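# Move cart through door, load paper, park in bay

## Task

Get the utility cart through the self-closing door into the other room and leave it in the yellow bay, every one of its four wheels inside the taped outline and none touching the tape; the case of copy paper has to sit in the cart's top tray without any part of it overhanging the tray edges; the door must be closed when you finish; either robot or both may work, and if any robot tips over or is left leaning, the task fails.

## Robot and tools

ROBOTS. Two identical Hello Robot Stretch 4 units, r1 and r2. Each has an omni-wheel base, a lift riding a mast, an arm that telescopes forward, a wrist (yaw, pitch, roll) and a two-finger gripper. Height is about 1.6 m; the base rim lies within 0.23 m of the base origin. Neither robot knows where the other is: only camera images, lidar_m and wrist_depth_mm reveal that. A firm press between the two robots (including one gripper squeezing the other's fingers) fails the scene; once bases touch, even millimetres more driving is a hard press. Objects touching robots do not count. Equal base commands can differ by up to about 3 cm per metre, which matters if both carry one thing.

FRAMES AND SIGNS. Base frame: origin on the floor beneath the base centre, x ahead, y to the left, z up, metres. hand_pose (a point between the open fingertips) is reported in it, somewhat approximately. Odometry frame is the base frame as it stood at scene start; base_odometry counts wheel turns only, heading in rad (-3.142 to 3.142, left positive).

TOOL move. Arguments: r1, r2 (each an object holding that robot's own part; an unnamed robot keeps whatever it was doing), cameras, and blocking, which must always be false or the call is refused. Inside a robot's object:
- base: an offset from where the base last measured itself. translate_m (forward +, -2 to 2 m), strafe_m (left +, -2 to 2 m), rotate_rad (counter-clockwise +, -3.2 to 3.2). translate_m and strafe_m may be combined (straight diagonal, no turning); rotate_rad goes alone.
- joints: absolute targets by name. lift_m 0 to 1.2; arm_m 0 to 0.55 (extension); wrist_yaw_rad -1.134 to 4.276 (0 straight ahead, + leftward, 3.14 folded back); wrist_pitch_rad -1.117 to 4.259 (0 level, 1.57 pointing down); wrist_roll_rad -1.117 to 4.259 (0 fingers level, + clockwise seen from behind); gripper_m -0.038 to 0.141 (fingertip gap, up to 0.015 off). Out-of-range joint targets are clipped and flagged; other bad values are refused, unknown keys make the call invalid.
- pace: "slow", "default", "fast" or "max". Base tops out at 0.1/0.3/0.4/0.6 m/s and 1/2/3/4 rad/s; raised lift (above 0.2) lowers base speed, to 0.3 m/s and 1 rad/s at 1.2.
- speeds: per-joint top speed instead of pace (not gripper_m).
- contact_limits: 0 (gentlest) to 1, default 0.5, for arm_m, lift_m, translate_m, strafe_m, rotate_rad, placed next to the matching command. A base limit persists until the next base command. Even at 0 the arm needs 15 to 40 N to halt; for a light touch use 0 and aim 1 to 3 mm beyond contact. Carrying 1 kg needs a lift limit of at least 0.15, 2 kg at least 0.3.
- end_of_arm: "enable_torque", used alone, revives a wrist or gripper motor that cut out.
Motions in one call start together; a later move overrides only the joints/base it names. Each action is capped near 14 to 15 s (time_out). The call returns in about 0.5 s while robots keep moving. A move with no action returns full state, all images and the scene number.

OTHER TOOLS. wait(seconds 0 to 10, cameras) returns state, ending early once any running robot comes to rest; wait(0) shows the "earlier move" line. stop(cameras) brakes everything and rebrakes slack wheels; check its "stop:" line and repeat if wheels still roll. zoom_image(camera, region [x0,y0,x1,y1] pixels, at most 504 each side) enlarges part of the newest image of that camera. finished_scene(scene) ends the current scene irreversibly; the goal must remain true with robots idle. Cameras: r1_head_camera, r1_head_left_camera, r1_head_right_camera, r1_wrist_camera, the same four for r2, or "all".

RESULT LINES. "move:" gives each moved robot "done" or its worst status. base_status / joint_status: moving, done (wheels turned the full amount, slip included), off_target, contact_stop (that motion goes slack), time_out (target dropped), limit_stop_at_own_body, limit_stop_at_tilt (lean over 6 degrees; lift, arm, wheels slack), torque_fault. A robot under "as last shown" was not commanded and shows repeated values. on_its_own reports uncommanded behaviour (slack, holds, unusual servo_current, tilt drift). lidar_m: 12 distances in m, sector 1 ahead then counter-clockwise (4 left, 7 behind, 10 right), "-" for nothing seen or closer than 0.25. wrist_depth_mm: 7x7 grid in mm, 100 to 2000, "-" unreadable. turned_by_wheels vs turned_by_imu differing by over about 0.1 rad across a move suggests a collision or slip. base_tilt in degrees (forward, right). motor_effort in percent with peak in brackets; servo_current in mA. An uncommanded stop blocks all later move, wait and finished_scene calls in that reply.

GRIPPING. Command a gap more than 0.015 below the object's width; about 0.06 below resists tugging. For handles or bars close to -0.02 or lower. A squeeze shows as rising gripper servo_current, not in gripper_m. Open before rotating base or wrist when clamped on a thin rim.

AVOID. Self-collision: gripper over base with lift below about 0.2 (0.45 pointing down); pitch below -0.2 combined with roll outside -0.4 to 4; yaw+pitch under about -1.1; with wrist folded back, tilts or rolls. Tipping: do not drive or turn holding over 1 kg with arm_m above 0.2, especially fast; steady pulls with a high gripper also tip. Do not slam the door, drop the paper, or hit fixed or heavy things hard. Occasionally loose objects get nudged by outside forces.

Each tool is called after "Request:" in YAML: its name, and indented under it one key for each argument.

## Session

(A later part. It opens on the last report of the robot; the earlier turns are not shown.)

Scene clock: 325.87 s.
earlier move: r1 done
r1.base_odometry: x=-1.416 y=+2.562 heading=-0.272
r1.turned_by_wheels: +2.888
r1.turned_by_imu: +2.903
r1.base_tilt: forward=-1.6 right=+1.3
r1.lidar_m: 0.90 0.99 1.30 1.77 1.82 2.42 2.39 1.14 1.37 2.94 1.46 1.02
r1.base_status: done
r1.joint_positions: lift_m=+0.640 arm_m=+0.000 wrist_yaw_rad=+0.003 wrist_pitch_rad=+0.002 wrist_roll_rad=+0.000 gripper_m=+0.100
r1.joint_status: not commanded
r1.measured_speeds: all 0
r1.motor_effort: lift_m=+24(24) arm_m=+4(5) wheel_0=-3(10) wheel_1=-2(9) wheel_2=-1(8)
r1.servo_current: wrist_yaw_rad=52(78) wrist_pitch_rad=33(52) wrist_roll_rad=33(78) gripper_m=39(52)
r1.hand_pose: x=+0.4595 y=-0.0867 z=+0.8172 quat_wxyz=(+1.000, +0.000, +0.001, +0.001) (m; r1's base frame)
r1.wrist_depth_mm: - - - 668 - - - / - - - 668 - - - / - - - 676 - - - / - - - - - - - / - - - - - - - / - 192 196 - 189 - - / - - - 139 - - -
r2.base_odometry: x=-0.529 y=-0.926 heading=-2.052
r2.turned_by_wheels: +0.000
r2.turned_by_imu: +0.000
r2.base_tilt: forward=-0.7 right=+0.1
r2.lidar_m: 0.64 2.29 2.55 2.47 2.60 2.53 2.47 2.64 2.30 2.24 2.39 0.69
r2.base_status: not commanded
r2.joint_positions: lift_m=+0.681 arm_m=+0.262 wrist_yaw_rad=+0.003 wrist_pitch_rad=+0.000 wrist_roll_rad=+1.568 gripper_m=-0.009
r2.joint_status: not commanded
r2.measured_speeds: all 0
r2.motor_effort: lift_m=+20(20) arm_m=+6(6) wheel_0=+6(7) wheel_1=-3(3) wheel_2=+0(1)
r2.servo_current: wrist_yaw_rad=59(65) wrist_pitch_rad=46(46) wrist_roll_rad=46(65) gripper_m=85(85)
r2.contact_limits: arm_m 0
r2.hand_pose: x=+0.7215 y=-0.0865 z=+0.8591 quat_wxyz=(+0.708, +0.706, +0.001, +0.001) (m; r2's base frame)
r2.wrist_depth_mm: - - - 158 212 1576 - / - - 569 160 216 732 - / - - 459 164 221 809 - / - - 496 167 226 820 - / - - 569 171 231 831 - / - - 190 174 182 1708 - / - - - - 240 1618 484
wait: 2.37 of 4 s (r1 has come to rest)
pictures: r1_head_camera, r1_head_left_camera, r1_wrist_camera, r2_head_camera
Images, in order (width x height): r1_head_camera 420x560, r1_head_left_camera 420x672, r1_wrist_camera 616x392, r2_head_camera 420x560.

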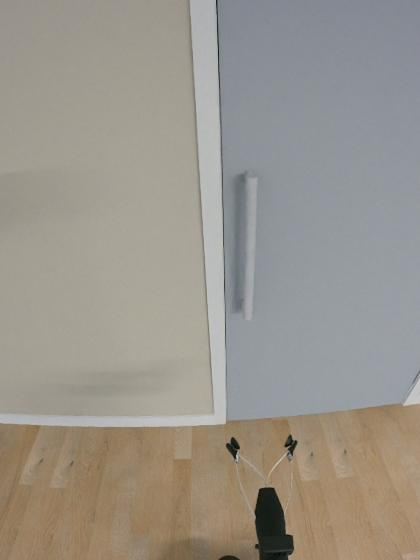

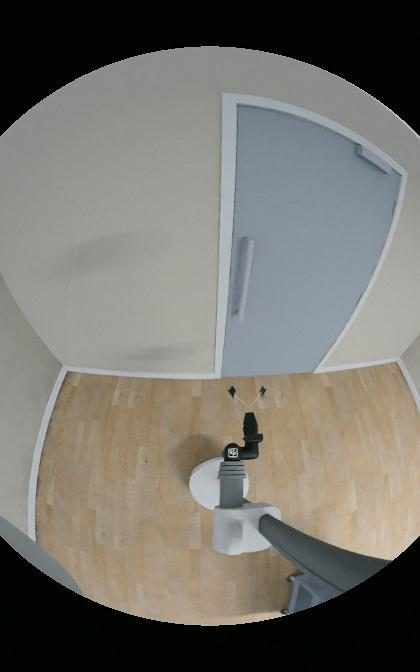

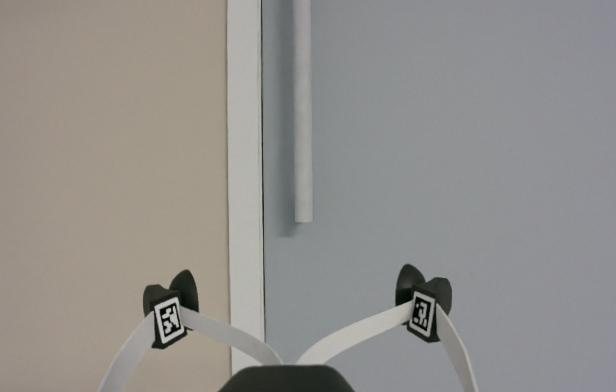

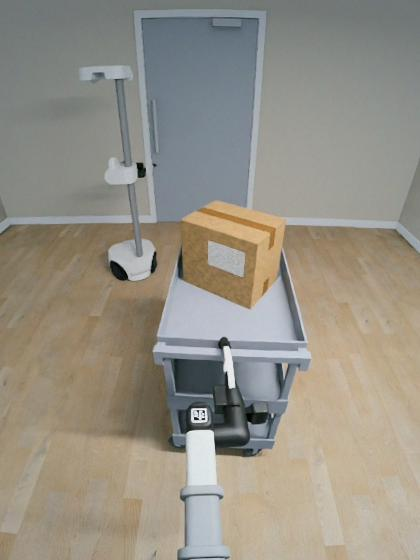

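Request:
move:
  blocking: false
  r1: {"base":{"translate_m":0.27},"joints":{"lift_m":0.74,"arm_m":0.07},"pace":"default"}

Request:
wait:
  seconds: 0.7

Request:
wait:
  seconds: 1.5
  cameras: ["r1_head_camera","r1_wrist_camera"]

Scene clock: 335.87 s.
move: r1 moving
r1.base_odometry: x=-1.386 y=+2.554 heading=-0.272
r1.turned_by_wheels: +0.000
r1.turned_by_imu: +0.000
r1.base_tilt: forward=-1.6 right=+1.3
r1.lidar_m: 0.88 0.95 1.26 1.79 1.83 2.44 2.33 1.16 1.43 2.94 1.41 1.00
r1.base_status: translate_m moving
r1.joint_positions: lift_m=+0.677 arm_m=+0.048 wrist_yaw_rad=+0.002 wrist_pitch_rad=+0.002 wrist_roll_rad=+0.000 gripper_m=+0.100
r1.joint_status: lift_m moving; arm_m moving
r1.measured_speeds: translate_m=+0.123 strafe_m=+0.001 rotate_rad=+0.002 lift_m=+0.146 arm_m=+0.140 wrist_yaw_rad=+0.000 wrist_pitch_rad=+0.000 wrist_roll_rad=+0.000
r1.motor_effort: lift_m=+28(28) arm_m=+6(7) wheel_0=+5(9) wheel_1=+8(8) wheel_2=-8(10)
r1.servo_current: wrist_yaw_rad=46(59) wrist_pitch_rad=39(52) wrist_roll_rad=59(59) gripper_m=39(46)
r1.hand_pose: x=+0.5071 y=-0.0867 z=+0.8550 quat_wxyz=(+1.000, +0.000, +0.001, +0.001) (m; r1's base frame)
r1.wrist_depth_mm: - - - - - - - / - - - - - - - / - - - 609 - - - / - - - 609 - - - / - - - - - - - / - 192 194 - 189 - - / - - - 139 - - -
r2: as last shown
r2.lidar_m: 0.68 2.31 2.57 2.48 2.60 2.54 2.47 2.62 2.32 2.23 2.36 0.69
r2.motor_effort: lift_m=+20(20) arm_m=+6(6) wheel_0=+6(7) wheel_1=-3(3) wheel_2=+0(0)
r2.servo_current: wrist_yaw_rad=46(59) wrist_pitch_rad=46(46) wrist_roll_rad=46(52) gripper_m=78(85)
r2.contact_limits: arm_m 0
r2.wrist_depth_mm: - - - 157 212 1618 - / - - 574 160 217 741 - / - - 455 164 221 798 - / - - 492 167 226 820 - / - - 569 171 231 842 - / - - 190 174 182 1708 - / - - - - 240 1537 488
pictures: none

Scene clock: 336.57 s.
earlier move: r1 moving
r1.base_odometry: x=-1.248 y=+2.515 heading=-0.272
r1.turned_by_wheels: +0.000
r1.turned_by_imu: +0.000
r1.base_tilt: forward=-1.6 right=+1.3
r1.lidar_m: 0.72 0.83 1.07 1.79 1.84 2.44 2.49 1.27 3.12 2.93 1.21 0.84
r1.base_status: translate_m moving
r1.joint_positions: lift_m=+0.739 arm_m=+0.070 wrist_yaw_rad=+0.002 wrist_pitch_rad=+0.002 wrist_roll_rad=+0.000 gripper_m=+0.100
r1.joint_status: lift_m moving; arm_m moving
r1.measured_speeds: translate_m=+0.218 strafe_m=+0.000 rotate_rad=+0.001 lift_m=+0.000 arm_m=+0.000 wrist_yaw_rad=+0.000 wrist_pitch_rad=+0.000 wrist_roll_rad=+0.000
r1.motor_effort: lift_m=+26(29) arm_m=+5(8) wheel_0=+1(9) wheel_1=+3(8) wheel_2=+0(10)
r1.servo_current: wrist_yaw_rad=52(72) wrist_pitch_rad=39(52) wrist_roll_rad=65(65) gripper_m=46(46)
r1.hand_pose: x=+0.5294 y=-0.0867 z=+0.9171 quat_wxyz=(+1.000, +0.000, +0.001, +0.001) (m; r1's base frame)
r1.wrist_depth_mm: - - 508 512 521 530 544 / - - 508 512 521 535 535 / - - 512 525 521 530 539 / - - 512 512 525 535 539 / - - 512 517 525 539 544 / - 193 215 521 198 539 549 / - - - 145 525 539 544
r2.base_odometry: x=-0.529 y=-0.926 heading=-2.052
r2.turned_by_wheels: +0.000
r2.turned_by_imu: +0.000
r2.base_tilt: forward=-0.7 right=+0.0
r2.lidar_m: 0.65 2.51 2.57 2.49 2.62 2.56 2.47 2.63 2.29 2.24 2.39 0.68
r2.base_status: not commanded
r2.joint_positions: lift_m=+0.681 arm_m=+0.262 wrist_yaw_rad=+0.003 wrist_pitch_rad=+0.000 wrist_roll_rad=+1.568 gripper_m=-0.009
r2.joint_status: not commanded
r2.measured_speeds: all 0
r2.motor_effort: lift_m=+20(20) arm_m=+5(6) wheel_0=+6(7) wheel_1=-3(3) wheel_2=+0(0)
r2.servo_current: wrist_yaw_rad=52(59) wrist_pitch_rad=39(46) wrist_roll_rad=52(52) gripper_m=85(85)
r2.contact_limits: arm_m 0
r2.hand_pose: x=+0.7215 y=-0.0865 z=+0.8591 quat_wxyz=(+0.708, +0.706, +0.001, +0.001) (m; r2's base frame)
r2.wrist_depth_mm: - - - 158 213 1618 - / - - 569 160 216 732 - / - - 459 164 222 809 - / - - 496 167 226 820 - / - - 564 171 231 842 - / - - 189 174 182 1756 - / - - - - 240 1708 488
wait: 0.70 s; no rest
pictures: none

Scene clock: 337.73 s.
earlier move: r1 done
r1.base_odometry: x=-1.156 y=+2.490 heading=-0.272
r1.turned_by_wheels: +0.000
r1.turned_by_imu: +0.000
r1.base_tilt: forward=-1.6 right=+1.2
r1.lidar_m: 0.62 0.71 0.96 1.80 1.85 2.46 2.55 1.37 3.08 2.92 1.09 0.71
r1.base_status: done
r1.joint_positions: lift_m=+0.739 arm_m=+0.070 wrist_yaw_rad=+0.002 wrist_pitch_rad=+0.002 wrist_roll_rad=+0.000 gripper_m=+0.100
r1.joint_status: all done
r1.measured_speeds: all 0
r1.motor_effort: lift_m=+25(29) arm_m=+5(8) wheel_0=+3(9) wheel_1=+1(8) wheel_2=+0(10)
r1.servo_current: wrist_yaw_rad=52(72) wrist_pitch_rad=39(52) wrist_roll_rad=46(65) gripper_m=33(52)
r1.hand_pose: x=+0.5294 y=-0.0867 z=+0.9171 quat_wxyz=(+1.000, +0.000, +0.001, +0.001) (m; r1's base frame)
r1.wrist_depth_mm: 402 407 410 413 421 424 427 / 404 404 413 413 418 424 430 / 404 407 415 418 421 424 430 / 402 410 418 415 424 427 433 / 407 410 413 418 418 427 436 / 410 407 415 418 198 430 433 / 410 407 418 145 427 433 436
r2.base_odometry: x=-0.529 y=-0.926 heading=-2.052
r2.turned_by_wheels: +0.000
r2.turned_by_imu: +0.000
r2.base_tilt: forward=-0.7 right=+0.1
r2.lidar_m: 0.66 2.64 2.56 2.48 2.62 2.55 2.48 2.65 2.31 2.24 2.38 0.69
r2.base_status: not commanded
r2.joint_positions: lift_m=+0.681 arm_m=+0.262 wrist_yaw_rad=+0.003 wrist_pitch_rad=+0.000 wrist_roll_rad=+1.568 gripper_m=-0.009
r2.joint_status: not commanded
r2.measured_speeds: all 0
r2.motor_effort: lift_m=+20(20) arm_m=+5(6) wheel_0=+6(7) wheel_1=-3(3) wheel_2=+0(0)
r2.servo_current: wrist_yaw_rad=52(59) wrist_pitch_rad=33(46) wrist_roll_rad=46(59) gripper_m=78(91)
r2.contact_limits: arm_m 0
r2.hand_pose: x=+0.7215 y=-0.0865 z=+0.8591 quat_wxyz=(+0.708, +0.706, +0.001, +0.001) (m; r2's base frame)
r2.wrist_depth_mm: - - - 158 213 1618 - / - - 569 161 217 732 - / - - 462 164 222 809 - / - - 496 167 227 820 - / - - 564 171 231 831 - / - - 191 174 182 1808 - / - - - - 240 1756 484
wait: 1.17 of 1.5 s (r1 has come to rest)
pictures: r1_head_camera, r1_wrist_camera
Images, in order (width x height): r1_head_camera 420x560, r1_wrist_camera 616x392.

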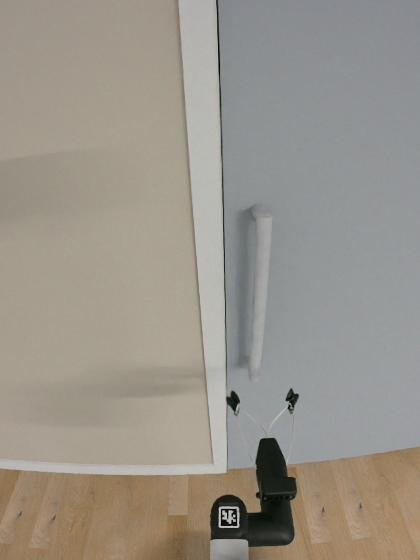

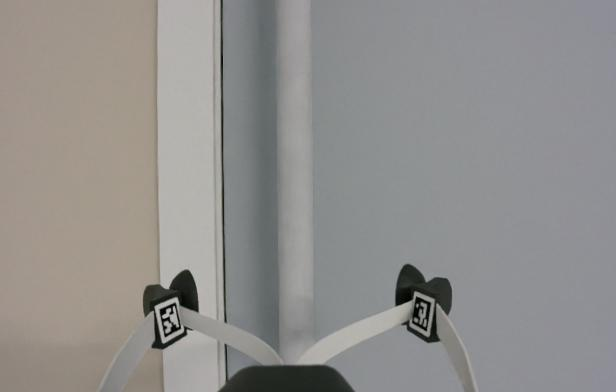

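Request:
move:
  blocking: false
  r1: {"joints":{"arm_m":0.235},"pace":"slow","contact_limits":{"arm_m":0}}

Request:
wait:
  seconds: 2.2
  cameras: ["r1_wrist_camera"]

Scene clock: 344.23 s.
move: r1 moving
r1.base_odometry: x=-1.156 y=+2.490 heading=-0.272
r1.turned_by_wheels: +0.000
r1.turned_by_imu: +0.000
r1.base_tilt: forward=-1.6 right=+1.3
r1.lidar_m: 0.63 0.71 0.95 1.81 1.86 2.48 2.55 1.38 3.10 2.93 1.07 0.75
r1.base_status: not commanded
r1.joint_positions: lift_m=+0.739 arm_m=+0.083 wrist_yaw_rad=+0.002 wrist_pitch_rad=+0.002 wrist_roll_rad=+0.000 gripper_m=+0.100
r1.joint_status: arm_m moving
r1.measured_speeds: translate_m=+0.000 strafe_m=+0.000 rotate_rad=+0.000 lift_m=+0.000 arm_m=+0.049 wrist_yaw_rad=+0.000 wrist_pitch_rad=+0.000 wrist_roll_rad=+0.000
r1.motor_effort: lift_m=+25(25) arm_m=+7(8) wheel_0=+3(4) wheel_1=+1(2) wheel_2=+0(0)
r1.servo_current: wrist_yaw_rad=39(65) wrist_pitch_rad=46(46) wrist_roll_rad=52(52) gripper_m=39(46)
r1.contact_limits: arm_m 0
r1.hand_pose: x=+0.5420 y=-0.0867 z=+0.9171 quat_wxyz=(+1.000, +0.000, +0.001, +0.001) (m; r1's base frame)
r1.wrist_depth_mm: 389 394 399 402 404 413 415 / 389 394 402 402 410 415 418 / 389 394 404 404 410 413 421 / 392 397 404 404 413 413 421 / 397 397 402 410 410 421 418 / 394 399 407 404 198 421 424 / 397 399 404 145 415 418 421
r2: as last shown
r2.base_tilt: forward=-0.6 right=+0.0
r2.lidar_m: 0.67 2.65 2.54 2.49 2.63 2.55 2.46 2.66 2.31 2.23 2.37 0.68
r2.motor_effort: lift_m=+20(20) arm_m=+6(6) wheel_0=+7(7) wheel_1=-3(3) wheel_2=+0(0)
r2.servo_current: wrist_yaw_rad=39(59) wrist_pitch_rad=39(46) wrist_roll_rad=52(59) gripper_m=78(78)
r2.contact_limits: arm_m 0
r2.wrist_depth_mm: - - - 158 212 1576 - / - - 569 161 218 732 - / - - 455 163 221 809 - / - - 496 167 227 820 - / - - 564 172 232 842 - / - - 190 174 182 1808 - / - - - - 241 1661 488
pictures: none

Scene clock: 346.43 s.
earlier move: r1 moving
r1.base_odometry: x=-1.156 y=+2.490 heading=-0.272
r1.turned_by_wheels: +0.000
r1.turned_by_imu: +0.000
r1.base_tilt: forward=-1.6 right=+1.3
r1.lidar_m: 0.64 0.70 0.97 1.80 1.87 2.46 2.57 1.36 3.10 2.92 1.04 0.73
r1.base_status: not commanded
r1.joint_positions: lift_m=+0.739 arm_m=+0.235 wrist_yaw_rad=+0.002 wrist_pitch_rad=+0.002 wrist_roll_rad=+0.000 gripper_m=+0.100
r1.joint_status: arm_m moving
r1.measured_speeds: all 0
r1.motor_effort: lift_m=+25(25) arm_m=+3(8) wheel_0=+3(4) wheel_1=+1(2) wheel_2=+0(0)
r1.servo_current: wrist_yaw_rad=59(72) wrist_pitch_rad=39(52) wrist_roll_rad=39(65) gripper_m=46(52)
r1.contact_limits: arm_m 0
r1.hand_pose: x=+0.6944 y=-0.0867 z=+0.9171 quat_wxyz=(+1.000, +0.000, +0.001, +0.001) (m; r1's base frame)
r1.wrist_depth_mm: 242 247 248 171 253 256 257 / 243 248 249 176 256 256 258 / 245 250 249 172 255 258 260 / 244 - 251 172 257 257 260 / 246 - 251 177 257 259 262 / 247 193 251 173 198 259 262 / 246 163 253 145 257 260 262
r2.base_odometry: x=-0.529 y=-0.926 heading=-2.052
r2.turned_by_wheels: +0.000
r2.turned_by_imu: +0.000
r2.base_tilt: forward=-0.7 right=+0.1
r2.lidar_m: 0.63 2.65 2.54 2.49 2.64 2.55 2.45 2.61 2.30 2.23 2.40 0.69
r2.base_status: not commanded
r2.joint_positions: lift_m=+0.681 arm_m=+0.262 wrist_yaw_rad=+0.003 wrist_pitch_rad=+0.000 wrist_roll_rad=+1.568 gripper_m=-0.009
r2.joint_status: not commanded
r2.measured_speeds: all 0
r2.motor_effort: lift_m=+20(20) arm_m=+5(6) wheel_0=+6(7) wheel_1=-3(3) wheel_2=+0(0)
r2.servo_current: wrist_yaw_rad=52(65) wrist_pitch_rad=39(46) wrist_roll_rad=39(59) gripper_m=78(85)
r2.contact_limits: arm_m 0
r2.hand_pose: x=+0.7215 y=-0.0865 z=+0.8591 quat_wxyz=(+0.708, +0.706, +0.001, +0.001) (m; r2's base frame)
r2.wrist_depth_mm: - - - 158 213 1618 - / - - 574 160 217 741 - / - - 462 164 222 798 - / - - 496 167 228 831 - / - - 564 171 231 842 - / - - 191 175 182 1863 - / - - - - 240 1661 484
wait: 2.20 s; no rest
pictures: r1_wrist_camera
Images, in order (width x height): r1_wrist_camera 616x392.

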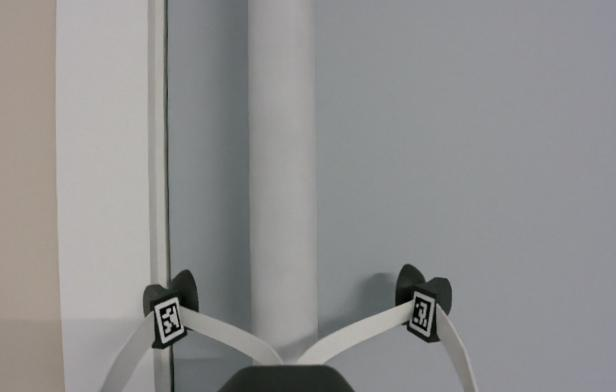

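Request:
move:
  blocking: false
  r1: {"joints":{"gripper_m":-0.035}}

Request:
wait:
  seconds: 2

Request:
move:
  blocking: false
  r1: {"base":{"translate_m":-0.285,"strafe_m":-0.136},"joints":{"wrist_yaw_rad":0.35},"speeds":{"wrist_yaw_rad":0.12},"pace":"slow","contact_limits":{"translate_m":0.8,"strafe_m":0.8}}

Request:
wait:
  seconds: 3.5
  cameras: ["r1_head_camera","r1_wrist_camera"]

Scene clock: 356.80 s.
earlier move: r1 done
move: r1 moving
r1.base_odometry: x=-1.156 y=+2.490 heading=-0.272
r1.turned_by_wheels: +0.000
r1.turned_by_imu: +0.000
r1.base_tilt: forward=-1.6 right=+1.3
r1.lidar_m: 0.62 0.70 0.96 1.80 1.86 2.46 2.56 1.36 3.11 2.91 1.07 0.73
r1.base_status: not commanded
r1.joint_positions: lift_m=+0.739 arm_m=+0.235 wrist_yaw_rad=+0.002 wrist_pitch_rad=+0.002 wrist_roll_rad=+0.000 gripper_m=+0.084
r1.joint_status: gripper_m moving; the others done
r1.measured_speeds: all 0
r1.motor_effort: lift_m=+25(25) arm_m=+5(5) wheel_0=+3(3) wheel_1=+1(2) wheel_2=+0(0)
r1.servo_current: wrist_yaw_rad=39(52) wrist_pitch_rad=46(52) wrist_roll_rad=39(59) gripper_m=91(91)
r1.contact_limits: arm_m 0
r1.hand_pose: x=+0.6944 y=-0.0867 z=+0.9171 quat_wxyz=(+1.000, +0.000, +0.001, +0.001) (m; r1's base frame)
r1.wrist_depth_mm: 243 248 248 171 254 255 258 / 243 249 249 176 255 257 259 / 243 250 249 172 255 257 259 / 245 - 251 173 255 259 260 / 245 - 251 175 257 258 262 / 244 - 215 173 198 259 262 / 247 153 253 143 259 260 264
r2: as last shown
r2.base_tilt: forward=-0.6 right=+0.1
r2.lidar_m: 0.67 2.62 2.57 2.48 2.61 2.56 2.46 2.64 2.32 2.23 2.39 0.68
r2.motor_effort: lift_m=+20(20) arm_m=+6(6) wheel_0=+6(7) wheel_1=-3(3) wheel_2=+0(0)
r2.servo_current: wrist_yaw_rad=52(59) wrist_pitch_rad=39(46) wrist_roll_rad=39(59) gripper_m=85(85)
r2.contact_limits: arm_m 0
r2.wrist_depth_mm: - - - 158 213 1618 - / - - 569 160 217 732 - / - - 459 164 223 798 - / - - 492 167 226 820 - / - - 569 171 232 831 - / - - 191 174 182 1808 - / - - - - 241 1661 488
pictures: none

Scene clock: 358.33 s.
earlier move: r1 done
r1.base_odometry: x=-1.156 y=+2.489 heading=-0.271
r1.turned_by_wheels: +0.001
r1.turned_by_imu: +0.001
r1.base_tilt: forward=-1.6 right=+1.3
r1.lidar_m: 0.61 0.72 0.95 1.81 1.84 2.44 2.55 1.37 3.08 2.92 1.07 0.75
r1.base_status: not commanded
r1.joint_positions: lift_m=+0.739 arm_m=+0.235 wrist_yaw_rad=+0.005 wrist_pitch_rad=+0.002 wrist_roll_rad=+0.000 gripper_m=-0.034
r1.joint_status: all done
r1.measured_speeds: all 0
r1.motor_effort: lift_m=+25(25) arm_m=-4(5) wheel_0=+1(4) wheel_1=+0(2) wheel_2=+11(11)
r1.servo_current: wrist_yaw_rad=52(65) wrist_pitch_rad=39(52) wrist_roll_rad=46(65) gripper_m=85(189)
r1.contact_limits: arm_m 0
r1.hand_pose: x=+0.6948 y=-0.0860 z=+0.9171 quat_wxyz=(+1.000, +0.000, +0.001, +0.003) (m; r1's base frame)
r1.wrist_depth_mm: 242 245 240 163 246 248 250 / 243 242 242 163 246 250 250 / 243 - 242 166 246 249 251 / 245 - 244 165 248 250 252 / 243 - 243 166 249 250 252 / 245 - 186 167 248 251 253 / 245 142 245 164 249 250 252
r2.base_odometry: x=-0.529 y=-0.926 heading=-2.052
r2.turned_by_wheels: +0.000
r2.turned_by_imu: +0.000
r2.base_tilt: forward=-0.6 right=+0.1
r2.lidar_m: 0.66 2.63 2.57 2.49 2.63 2.54 2.49 2.64 2.29 2.24 2.39 0.66
r2.base_status: not commanded
r2.joint_positions: lift_m=+0.681 arm_m=+0.262 wrist_yaw_rad=+0.003 wrist_pitch_rad=+0.000 wrist_roll_rad=+1.568 gripper_m=-0.009
r2.joint_status: not commanded
r2.measured_speeds: all 0
r2.motor_effort: lift_m=+20(20) arm_m=+6(6) wheel_0=+6(7) wheel_1=-3(3) wheel_2=+0(1)
r2.servo_current: wrist_yaw_rad=46(59) wrist_pitch_rad=39(46) wrist_roll_rad=52(59) gripper_m=85(91)
r2.contact_limits: arm_m 0
r2.hand_pose: x=+0.7215 y=-0.0865 z=+0.8591 quat_wxyz=(+0.708, +0.706, +0.001, +0.001) (m; r2's base frame)
r2.wrist_depth_mm: - - - 158 212 1618 - / - - 574 160 216 741 - / - - 459 164 222 809 - / - - 500 167 226 820 - / - - 569 171 232 842 - / - - 191 174 182 1863 - / - - - - 241 1661 488
wait: 1.53 of 2 s (r1 has come to rest)
pictures: none

r1: "contact_limits": translate_m and strafe_m are given together and make one move, which takes one limit: state it under one of them only

not run: a call was refused earlier in this reply.

Request:
move:
  blocking: false
  r1: {"base":{"translate_m":-0.285,"strafe_m":-0.136},"joints":{"wrist_yaw_rad":0.35},"speeds":{"wrist_yaw_rad":0.12},"pace":"slow","contact_limits":{"translate_m":0.8}}

Request:
wait:
  seconds: 3.2
  cameras: ["r1_head_camera","r1_wrist_camera"]

Scene clock: 362.07 s.
move: r1 moving
r1.base_odometry: x=-1.169 y=+2.487 heading=-0.272
r1.turned_by_wheels: +0.000
r1.turned_by_imu: -0.001
r1.base_tilt: forward=-1.6 right=+1.3
r1.lidar_m: 0.63 0.73 0.98 1.81 1.87 2.48 2.53 1.36 3.08 2.91 1.09 0.73
r1.base_status: translate_m moving; strafe_m moving
r1.joint_positions: lift_m=+0.739 arm_m=+0.235 wrist_yaw_rad=+0.053 wrist_pitch_rad=+0.002 wrist_roll_rad=+0.000 gripper_m=-0.034
r1.joint_status: wrist_yaw_rad moving
r1.measured_speeds: translate_m=-0.048 strafe_m=-0.023 rotate_rad=-0.001 lift_m=+0.000 arm_m=+0.000 wrist_yaw_rad=+0.109 wrist_pitch_rad=+0.000 wrist_roll_rad=+0.000
r1.motor_effort: lift_m=+25(25) arm_m=-5(5) wheel_0=-8(9) wheel_1=-11(11) wheel_2=+14(17)
r1.servo_current: wrist_yaw_rad=65(78) wrist_pitch_rad=46(46) wrist_roll_rad=33(59) gripper_m=85(91)
r1.contact_limits: arm_m 0; translate_m 0.8
r1.hand_pose: x=+0.6986 y=-0.0721 z=+0.9171 quat_wxyz=(+1.000, +0.000, +0.001, +0.026) (m; r1's base frame)
r1.wrist_depth_mm: 255 - 243 163 244 243 244 / 254 - 243 164 244 245 246 / 257 - 243 166 245 246 247 / 257 - 245 166 245 247 246 / 257 - 244 167 246 247 247 / 257 - 208 167 246 248 248 / 259 137 246 164 246 247 249
r2.base_odometry: x=-0.529 y=-0.926 heading=-2.052
r2.turned_by_wheels: +0.000
r2.turned_by_imu: +0.000
r2.base_tilt: forward=-0.6 right=+0.1
r2.lidar_m: 0.68 2.65 2.57 2.46 2.65 2.54 2.47 2.64 2.30 2.24 2.41 0.68
r2.base_status: not commanded
r2.joint_positions: lift_m=+0.681 arm_m=+0.262 wrist_yaw_rad=+0.003 wrist_pitch_rad=+0.000 wrist_roll_rad=+1.568 gripper_m=-0.009
r2.joint_status: not commanded
r2.measured_speeds: all 0
r2.motor_effort: lift_m=+20(20) arm_m=+5(6) wheel_0=+6(7) wheel_1=-3(3) wheel_2=+0(1)
r2.servo_current: wrist_yaw_rad=46(52) wrist_pitch_rad=39(46) wrist_roll_rad=52(52) gripper_m=78(85)
r2.contact_limits: arm_m 0
r2.hand_pose: x=+0.7215 y=-0.0865 z=+0.8591 quat_wxyz=(+0.708, +0.706, +0.001, +0.001) (m; r2's base frame)
r2.wrist_depth_mm: - - - 158 213 1661 - / - - 569 160 217 741 - / - - 462 164 220 798 - / - - 496 167 227 831 - / - - 564 171 230 842 - / - - 189 174 182 1708 - / - - - - 240 1661 488
pictures: none

Scene clock: 365.27 s.
earlier move: r1 moving
r1.base_odometry: x=-1.460 y=+2.436 heading=-0.272
r1.turned_by_wheels: +0.000
r1.turned_by_imu: -0.013
r1.base_tilt: forward=-1.5 right=+1.3
r1.lidar_m: 0.60 0.99 1.36 1.91 1.96 2.57 2.30 1.06 2.97 2.81 1.51 0.82
r1.base_status: translate_m moving; strafe_m moving
r1.joint_positions: lift_m=+0.739 arm_m=+0.235 wrist_yaw_rad=+0.343 wrist_pitch_rad=+0.002 wrist_roll_rad=+0.000 gripper_m=-0.034
r1.joint_status: all done
r1.measured_speeds: translate_m=-0.036 strafe_m=-0.018 rotate_rad=+0.004 lift_m=+0.000 arm_m=+0.000 wrist_yaw_rad=+0.000 wrist_pitch_rad=+0.000 wrist_roll_rad=+0.000
r1.motor_effort: lift_m=+25(25) arm_m=-5(6) wheel_0=-9(14) wheel_1=-10(14) wheel_2=+9(17)
r1.servo_current: wrist_yaw_rad=52(78) wrist_pitch_rad=46(52) wrist_roll_rad=46(65) gripper_m=85(91)
r1.contact_limits: arm_m 0; translate_m 0.8
r1.hand_pose: x=+0.7070 y=+0.0147 z=+0.9171 quat_wxyz=(+0.985, +0.000, +0.001, +0.171) (m; r1's base frame)
r1.wrist_depth_mm: - - 239 162 245 248 251 / - - 241 165 246 249 251 / - - 241 165 248 249 252 / - - 241 164 247 250 252 / - - 242 165 247 251 253 / - - 241 166 183 253 253 / - - 243 163 248 136 256
r2.base_odometry: x=-0.529 y=-0.926 heading=-2.052
r2.turned_by_wheels: +0.000
r2.turned_by_imu: +0.000
r2.base_tilt: forward=-0.6 right=+0.1
r2.lidar_m: 0.66 2.39 2.57 2.47 2.62 2.54 2.46 2.64 2.31 2.25 2.38 0.68
r2.base_status: not commanded
r2.joint_positions: lift_m=+0.681 arm_m=+0.262 wrist_yaw_rad=+0.003 wrist_pitch_rad=+0.000 wrist_roll_rad=+1.568 gripper_m=-0.009
r2.joint_status: not commanded
r2.measured_speeds: all 0
r2.motor_effort: lift_m=+20(20) arm_m=+6(6) wheel_0=+6(7) wheel_1=-3(3) wheel_2=+0(1)
r2.servo_current: wrist_yaw_rad=46(65) wrist_pitch_rad=39(46) wrist_roll_rad=46(59) gripper_m=78(85)
r2.contact_limits: arm_m 0
r2.hand_pose: x=+0.7215 y=-0.0865 z=+0.8591 quat_wxyz=(+0.708, +0.706, +0.001, +0.001) (m; r2's base frame)
r2.wrist_depth_mm: - - - 158 213 1618 - / - - 569 160 217 741 - / - - 462 164 221 809 - / - - 496 167 227 820 - / - - 564 171 231 831 - / - - 189 174 182 1661 - / - - - - 241 1661 488
wait: 3.20 s; no rest
pictures: r1_head_camera, r1_wrist_camera
Images, in order (width x height): r1_head_camera 420x560, r1_wrist_camera 616x392.

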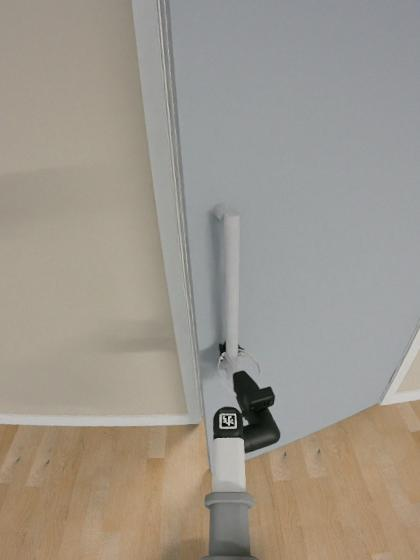

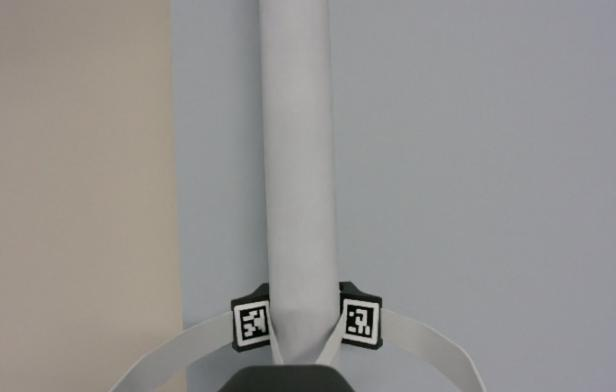

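Request:
move:
  blocking: false
  r1: {"base":{"translate_m":-0.221,"strafe_m":-0.225},"joints":{"wrist_yaw_rad":0.70},"speeds":{"wrist_yaw_rad":0.12},"pace":"slow","contact_limits":{"translate_m":0.8}}

Request:
wait:
  seconds: 3.0

Request:
wait:
  seconds: 1.5
  cameras: ["r1_head_camera","r1_wrist_camera"]

Request:
move:
  blocking: false
  r1: {"base":{"translate_m":-0.130,"strafe_m":-0.288},"joints":{"wrist_yaw_rad":1.05},"speeds":{"wrist_yaw_rad":0.12},"pace":"slow","contact_limits":{"translate_m":0.8}}

Request:
wait:
  seconds: 3.0

Request:
wait:
  seconds: 1.5
  cameras: ["r1_head_camera","r1_wrist_camera","r2_head_camera"]

Scene clock: 373.87 s.
earlier move: r1 done
move: r1 moving
r1.base_odometry: x=-1.478 y=+2.428 heading=-0.272
r1.turned_by_wheels: +0.000
r1.turned_by_imu: -0.015
r1.base_tilt: forward=-1.6 right=+1.3
r1.lidar_m: 0.62 1.01 1.32 1.93 1.96 2.56 2.27 1.05 1.33 2.78 1.54 0.84
r1.base_status: translate_m moving; strafe_m moving
r1.joint_positions: lift_m=+0.739 arm_m=+0.235 wrist_yaw_rad=+0.393 wrist_pitch_rad=+0.002 wrist_roll_rad=+0.000 gripper_m=-0.034
r1.joint_status: wrist_yaw_rad moving
r1.measured_speeds: translate_m=-0.035 strafe_m=-0.036 rotate_rad=+0.001 lift_m=+0.000 arm_m=+0.000 wrist_yaw_rad=+0.138 wrist_pitch_rad=+0.000 wrist_roll_rad=+0.000
r1.motor_effort: lift_m=+25(25) arm_m=-5(6) wheel_0=-3(9) wheel_1=-9(11) wheel_2=+14(15)
r1.servo_current: wrist_yaw_rad=104(104) wrist_pitch_rad=46(46) wrist_roll_rad=52(52) gripper_m=78(85)
r1.contact_limits: arm_m 0; translate_m 0.8
r1.hand_pose: x=+0.7060 y=+0.0296 z=+0.9171 quat_wxyz=(+0.981, +0.000, +0.001, +0.195) (m; r1's base frame)
r1.wrist_depth_mm: - - 240 163 244 247 248 / - - 242 163 245 247 248 / - - 242 164 246 248 248 / - - 243 164 246 249 250 / - - 244 166 246 248 251 / - - 244 167 183 248 251 / - 132 244 163 247 250 251
r2: as last shown
r2.base_tilt: forward=-0.7 right=+0.0
r2.lidar_m: 0.66 3.38 2.57 2.47 2.60 2.58 2.46 2.62 2.31 2.25 2.37 0.68
r2.motor_effort: lift_m=+20(20) arm_m=+6(6) wheel_0=+7(7) wheel_1=-3(3) wheel_2=+0(0)
r2.servo_current: wrist_yaw_rad=46(59) wrist_pitch_rad=39(46) wrist_roll_rad=52(59) gripper_m=78(85)
r2.contact_limits: arm_m 0
r2.wrist_depth_mm: - - - 158 213 1661 - / - - 574 160 217 741 - / - - 459 164 222 798 - / - - 500 167 226 820 - / - - 564 171 231 842 - / - - 190 174 182 1661 - / - - - - 241 1661 488
pictures: none

Scene clock: 376.87 s.
earlier move: r1 moving
r1.base_odometry: x=-1.722 y=+2.287 heading=-0.272
r1.turned_by_wheels: +0.000
r1.turned_by_imu: -0.024
r1.base_tilt: forward=-1.5 right=+1.3
r1.lidar_m: 0.61 0.67 1.56 2.09 2.15 2.73 1.36 0.80 1.01 2.63 1.94 1.02
r1.base_status: translate_m moving; strafe_m moving
r1.joint_positions: lift_m=+0.739 arm_m=+0.235 wrist_yaw_rad=+0.684 wrist_pitch_rad=+0.002 wrist_roll_rad=+0.000 gripper_m=-0.034
r1.joint_status: all done
r1.measured_speeds: translate_m=-0.046 strafe_m=-0.048 rotate_rad=+0.004 lift_m=+0.000 arm_m=+0.000 wrist_yaw_rad=+0.012 wrist_pitch_rad=+0.000 wrist_roll_rad=+0.000
r1.motor_effort: lift_m=+25(25) arm_m=-5(6) wheel_0=+0(9) wheel_1=-10(15) wheel_2=+11(17)
r1.servo_current: wrist_yaw_rad=104(169) wrist_pitch_rad=33(52) wrist_roll_rad=39(65) gripper_m=85(85)
r1.contact_limits: arm_m 0; translate_m 0.8
r1.hand_pose: x=+0.6849 y=+0.1144 z=+0.9171 quat_wxyz=(+0.942, +0.000, +0.001, +0.335) (m; r1's base frame)
r1.wrist_depth_mm: - - 239 162 242 244 246 / - - 240 165 244 245 246 / - - 242 164 244 246 247 / - - 241 163 244 246 247 / - - 244 167 245 247 248 / - - 241 165 183 247 248 / - - 180 163 247 140 249
r2.base_odometry: x=-0.529 y=-0.926 heading=-2.052
r2.turned_by_wheels: +0.000
r2.turned_by_imu: +0.000
r2.base_tilt: forward=-0.7 right=+0.0
r2.lidar_m: 0.65 3.37 2.55 2.49 2.63 2.54 2.46 2.65 2.32 2.24 2.39 0.67
r2.base_status: not commanded
r2.joint_positions: lift_m=+0.681 arm_m=+0.262 wrist_yaw_rad=+0.003 wrist_pitch_rad=+0.000 wrist_roll_rad=+1.568 gripper_m=-0.009
r2.joint_status: not commanded
r2.measured_speeds: all 0
r2.motor_effort: lift_m=+20(20) arm_m=+5(6) wheel_0=+7(7) wheel_1=-2(4) wheel_2=+0(0)
r2.servo_current: wrist_yaw_rad=46(72) wrist_pitch_rad=46(46) wrist_roll_rad=46(65) gripper_m=85(85)
r2.contact_limits: arm_m 0
r2.hand_pose: x=+0.7215 y=-0.0865 z=+0.8591 quat_wxyz=(+0.708, +0.706, +0.001, +0.001) (m; r2's base frame)
r2.wrist_depth_mm: - - - 158 213 1661 - / - - 569 160 217 741 - / - - 455 164 222 798 - / - - 496 167 226 820 - / - - 564 171 231 842 - / - - 191 174 182 1576 - / - - - - 240 1661 484
wait: 3.00 s; no rest
pictures: none

Scene clock: 377.77 s.
earlier move: r1 done
r1.base_odometry: x=-1.739 y=+2.278 heading=-0.272
r1.turned_by_wheels: +0.000
r1.turned_by_imu: +0.000
r1.base_tilt: forward=-1.5 right=+1.2
r1.lidar_m: 0.61 0.66 1.59 2.10 2.14 2.72 1.32 0.77 0.98 2.61 1.97 1.04
r1.base_status: done
r1.joint_positions: lift_m=+0.739 arm_m=+0.235 wrist_yaw_rad=+0.685 wrist_pitch_rad=+0.002 wrist_roll_rad=+0.000 gripper_m=-0.034
r1.joint_status: all done
r1.measured_speeds: all 0
r1.motor_effort: lift_m=+25(25) arm_m=-6(6) wheel_0=-1(9) wheel_1=-9(15) wheel_2=+11(17)
r1.servo_current: wrist_yaw_rad=78(169) wrist_pitch_rad=46(52) wrist_roll_rad=46(65) gripper_m=78(85)
r1.contact_limits: arm_m 0; translate_m 0.8
r1.hand_pose: x=+0.6847 y=+0.1147 z=+0.9171 quat_wxyz=(+0.942, +0.000, +0.001, +0.336) (m; r1's base frame)
r1.wrist_depth_mm: - - 239 161 244 246 249 / - - 240 164 244 247 248 / - - 241 166 245 249 250 / - - 241 165 245 249 251 / - - 243 166 247 249 251 / - - 241 166 182 250 252 / - - 243 163 248 250 252
r2.base_odometry: x=-0.529 y=-0.926 heading=-2.052
r2.turned_by_wheels: +0.000
r2.turned_by_imu: +0.000
r2.base_tilt: forward=-0.7 right=+0.0
r2.lidar_m: 0.66 3.39 2.57 2.49 2.60 2.56 2.47 2.62 2.30 2.25 2.38 0.67
r2.base_status: not commanded
r2.joint_positions: lift_m=+0.681 arm_m=+0.262 wrist_yaw_rad=+0.003 wrist_pitch_rad=+0.000 wrist_roll_rad=+1.568 gripper_m=-0.009
r2.joint_status: not commanded
r2.measured_speeds: all 0
r2.motor_effort: lift_m=+20(20) arm_m=+5(6) wheel_0=+6(7) wheel_1=-3(4) wheel_2=+0(0)
r2.servo_current: wrist_yaw_rad=46(72) wrist_pitch_rad=39(46) wrist_roll_rad=52(65) gripper_m=78(85)
r2.contact_limits: arm_m 0
r2.hand_pose: x=+0.7215 y=-0.0865 z=+0.8591 quat_wxyz=(+0.708, +0.706, +0.001, +0.001) (m; r2's base frame)
r2.wrist_depth_mm: - - - 158 213 1661 - / - - 569 160 217 732 - / - - 462 163 222 798 - / - - 496 167 226 831 - / - - 569 171 232 854 - / - - 191 175 182 1537 - / - - - - 241 1618 488
wait: 0.90 of 1.5 s (r1 has come to rest)
pictures: r1_head_camera, r1_wrist_camera
Images, in order (width x height): r1_head_camera 420x560, r1_wrist_camera 616x392.

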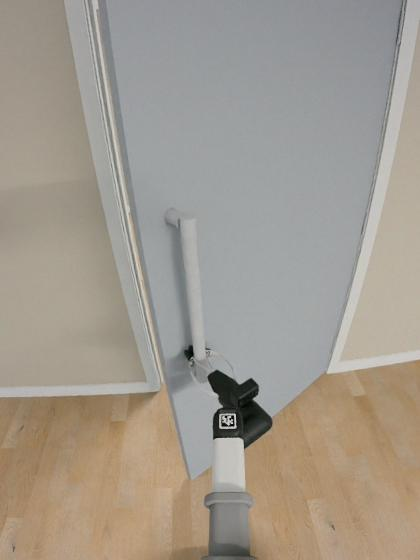

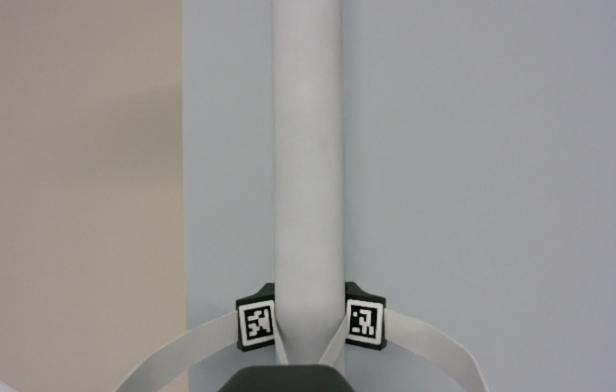

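Scene clock: 378.27 s.
move: r1 moving
r1.base_odometry: x=-1.747 y=+2.268 heading=-0.272
r1.turned_by_wheels: +0.000
r1.turned_by_imu: -0.003
r1.base_tilt: forward=-1.5 right=+1.3
r1.lidar_m: 0.60 0.65 1.61 2.11 2.17 2.78 1.30 0.75 0.99 2.60 1.96 1.06
r1.base_status: translate_m moving; strafe_m moving
r1.joint_positions: lift_m=+0.739 arm_m=+0.235 wrist_yaw_rad=+0.729 wrist_pitch_rad=+0.002 wrist_roll_rad=+0.000 gripper_m=-0.034
r1.joint_status: wrist_yaw_rad moving
r1.measured_speeds: translate_m=-0.020 strafe_m=-0.042 rotate_rad=-0.002 lift_m=+0.000 arm_m=+0.000 wrist_yaw_rad=+0.113 wrist_pitch_rad=+0.000 wrist_roll_rad=+0.000
r1.motor_effort: lift_m=+25(25) arm_m=-6(6) wheel_0=+1(4) wheel_1=-14(15) wheel_2=+12(13)
r1.servo_current: wrist_yaw_rad=195(195) wrist_pitch_rad=46(46) wrist_roll_rad=59(59) gripper_m=78(91)
r1.contact_limits: arm_m 0; translate_m 0.8
r1.hand_pose: x=+0.6794 y=+0.1269 z=+0.9171 quat_wxyz=(+0.934, +0.000, +0.001, +0.356) (m; r1's base frame)
r1.wrist_depth_mm: - - 240 163 242 242 244 / - - 241 163 243 244 245 / - - 242 168 244 244 245 / - - 243 164 245 245 247 / - - 243 169 245 246 246 / - - 244 165 183 246 248 / - - 171 163 245 143 248
r2: as last shown
r2.base_tilt: forward=-0.7 right=+0.1
r2.lidar_m: 0.66 3.36 2.58 2.47 2.63 2.54 2.46 2.61 2.31 2.23 2.38 0.69
r2.motor_effort: lift_m=+20(20) arm_m=+5(6) wheel_0=+6(7) wheel_1=-3(3) wheel_2=+0(0)
r2.servo_current: wrist_yaw_rad=52(59) wrist_pitch_rad=39(46) wrist_roll_rad=52(52) gripper_m=78(85)
r2.contact_limits: arm_m 0
r2.wrist_depth_mm: - - - 158 213 1618 - / - - 569 161 217 741 - / - - 459 164 220 798 - / - - 492 167 226 820 - / - - 564 171 231 - - / - - 191 175 182 1576 - / - - - - 241 1661 484
pictures: none

Scene clock: 381.27 s.
earlier move: r1 moving
r1.base_odometry: x=-1.928 y=+2.051 heading=-0.272
r1.turned_by_wheels: +0.001
r1.turned_by_imu: -0.012
r1.base_tilt: forward=-1.5 right=+1.3
r1.lidar_m: 0.61 0.63 1.74 2.35 2.40 3.01 0.58 0.60 2.59 2.34 2.24 1.47
r1.base_status: translate_m moving; strafe_m moving
r1.joint_positions: lift_m=+0.739 arm_m=+0.235 wrist_yaw_rad=+1.030 wrist_pitch_rad=+0.002 wrist_roll_rad=+0.000 gripper_m=-0.034
r1.joint_status: all done
r1.measured_speeds: translate_m=-0.027 strafe_m=-0.062 rotate_rad=+0.002 lift_m=+0.000 arm_m=+0.000 wrist_yaw_rad=+0.016 wrist_pitch_rad=+0.000 wrist_roll_rad=+0.000
r1.motor_effort: lift_m=+25(25) arm_m=-6(6) wheel_0=+4(5) wheel_1=-9(18) wheel_2=+11(15)
r1.servo_current: wrist_yaw_rad=117(195) wrist_pitch_rad=39(52) wrist_roll_rad=46(72) gripper_m=78(91)
r1.contact_limits: arm_m 0; translate_m 0.8
r1.hand_pose: x=+0.6295 y=+0.2023 z=+0.9171 quat_wxyz=(+0.870, -0.001, +0.001, +0.493) (m; r1's base frame)
r1.wrist_depth_mm: - - 243 161 239 238 236 / - - 244 163 239 239 237 / - - 245 165 239 240 238 / - - 244 163 241 239 238 / - - 245 168 241 240 238 / - - 245 164 183 241 239 / - - 179 162 243 141 241
r2.base_odometry: x=-0.529 y=-0.926 heading=-2.052
r2.turned_by_wheels: +0.000
r2.turned_by_imu: +0.000
r2.base_tilt: forward=-0.6 right=+0.0
r2.lidar_m: 0.67 3.36 2.56 2.46 2.66 2.52 2.48 2.61 2.32 2.24 2.37 0.69
r2.base_status: not commanded
r2.joint_positions: lift_m=+0.681 arm_m=+0.262 wrist_yaw_rad=+0.003 wrist_pitch_rad=+0.000 wrist_roll_rad=+1.568 gripper_m=-0.009
r2.joint_status: not commanded
r2.measured_speeds: all 0
r2.motor_effort: lift_m=+20(20) arm_m=+5(6) wheel_0=+6(7) wheel_1=-3(3) wheel_2=+0(1)
r2.servo_current: wrist_yaw_rad=46(59) wrist_pitch_rad=39(46) wrist_roll_rad=52(65) gripper_m=78(85)
r2.contact_limits: arm_m 0
r2.hand_pose: x=+0.7215 y=-0.0865 z=+0.8591 quat_wxyz=(+0.708, +0.706, +0.001, +0.001) (m; r2's base frame)
r2.wrist_depth_mm: - - - 158 212 1661 - / - - 564 161 218 741 - / - - 459 164 222 809 - / - - 492 167 226 820 - / - - 564 171 231 854 - / - - 191 174 182 1808 - / - - - - 241 1708 484
wait: 3.00 s; no rest
pictures: none

Scene clock: 382.20 s.
earlier move: r1 done
r1.base_odometry: x=-1.941 y=+2.035 heading=-0.271
r1.turned_by_wheels: +0.000
r1.turned_by_imu: +0.000
r1.base_tilt: forward=-1.6 right=+1.2
r1.lidar_m: 0.60 0.60 1.75 2.38 2.40 3.04 0.56 0.59 2.56 2.33 2.22 1.48
r1.base_status: done
r1.joint_positions: lift_m=+0.739 arm_m=+0.235 wrist_yaw_rad=+1.033 wrist_pitch_rad=+0.002 wrist_roll_rad=+0.000 gripper_m=-0.034
r1.joint_status: all done
r1.measured_speeds: all 0
r1.motor_effort: lift_m=+25(25) arm_m=-6(6) wheel_0=+4(5) wheel_1=-8(18) wheel_2=+12(15)
r1.servo_current: wrist_yaw_rad=98(195) wrist_pitch_rad=46(52) wrist_roll_rad=39(72) gripper_m=72(91)
r1.contact_limits: arm_m 0; translate_m 0.8
r1.hand_pose: x=+0.6289 y=+0.2029 z=+0.9171 quat_wxyz=(+0.870, -0.001, +0.001, +0.494) (m; r1's base frame)
r1.wrist_depth_mm: - - 241 161 241 238 240 / - - 243 163 241 239 239 / - - 245 164 241 241 239 / - - 244 162 243 241 242 / - - 246 167 243 242 241 / - - 245 165 182 243 242 / - - 244 163 244 242 243
r2.base_odometry: x=-0.529 y=-0.926 heading=-2.052
r2.turned_by_wheels: +0.000
r2.turned_by_imu: +0.000
r2.base_tilt: forward=-0.7 right=+0.1
r2.lidar_m: 0.66 3.35 2.57 2.49 2.63 2.56 2.45 2.65 2.30 2.25 2.37 0.69
r2.base_status: not commanded
r2.joint_positions: lift_m=+0.681 arm_m=+0.262 wrist_yaw_rad=+0.003 wrist_pitch_rad=+0.000 wrist_roll_rad=+1.568 gripper_m=-0.009
r2.joint_status: not commanded
r2.measured_speeds: all 0
r2.motor_effort: lift_m=+20(20) arm_m=+6(6) wheel_0=+6(7) wheel_1=-3(3) wheel_2=+0(1)
r2.servo_current: wrist_yaw_rad=46(59) wrist_pitch_rad=39(46) wrist_roll_rad=52(65) gripper_m=78(85)
r2.contact_limits: arm_m 0
r2.hand_pose: x=+0.7215 y=-0.0865 z=+0.8591 quat_wxyz=(+0.708, +0.706, +0.001, +0.001) (m; r2's base frame)
r2.wrist_depth_mm: - - - 158 212 1618 - / - - 574 160 217 741 - / - - 459 164 222 798 - / - 1430 492 167 226 831 - / - - 564 171 231 831 - / - - 191 174 183 1863 - / - - - - 241 1661 488
wait: 0.93 of 1.5 s (r1 has come to rest)
pictures: r1_head_camera, r1_wrist_camera, r2_head_camera
Images, in order (width x height): r1_head_camera 420x560, r1_wrist_camera 616x392, r2_head_camera 420x560.

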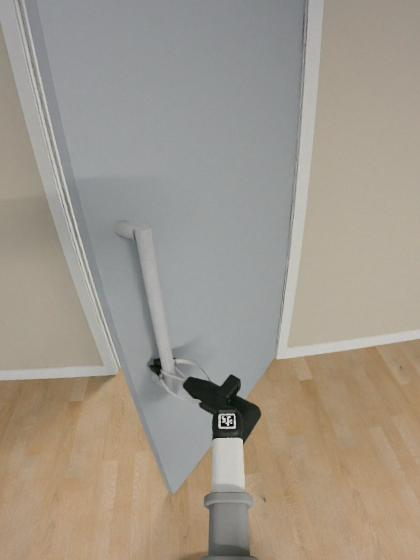

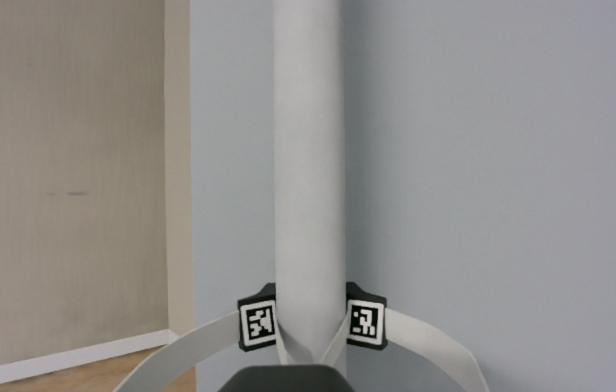

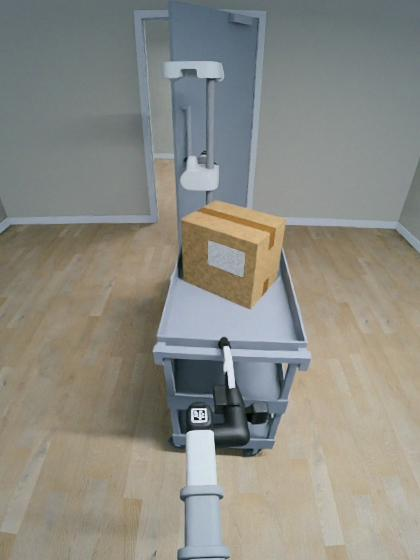

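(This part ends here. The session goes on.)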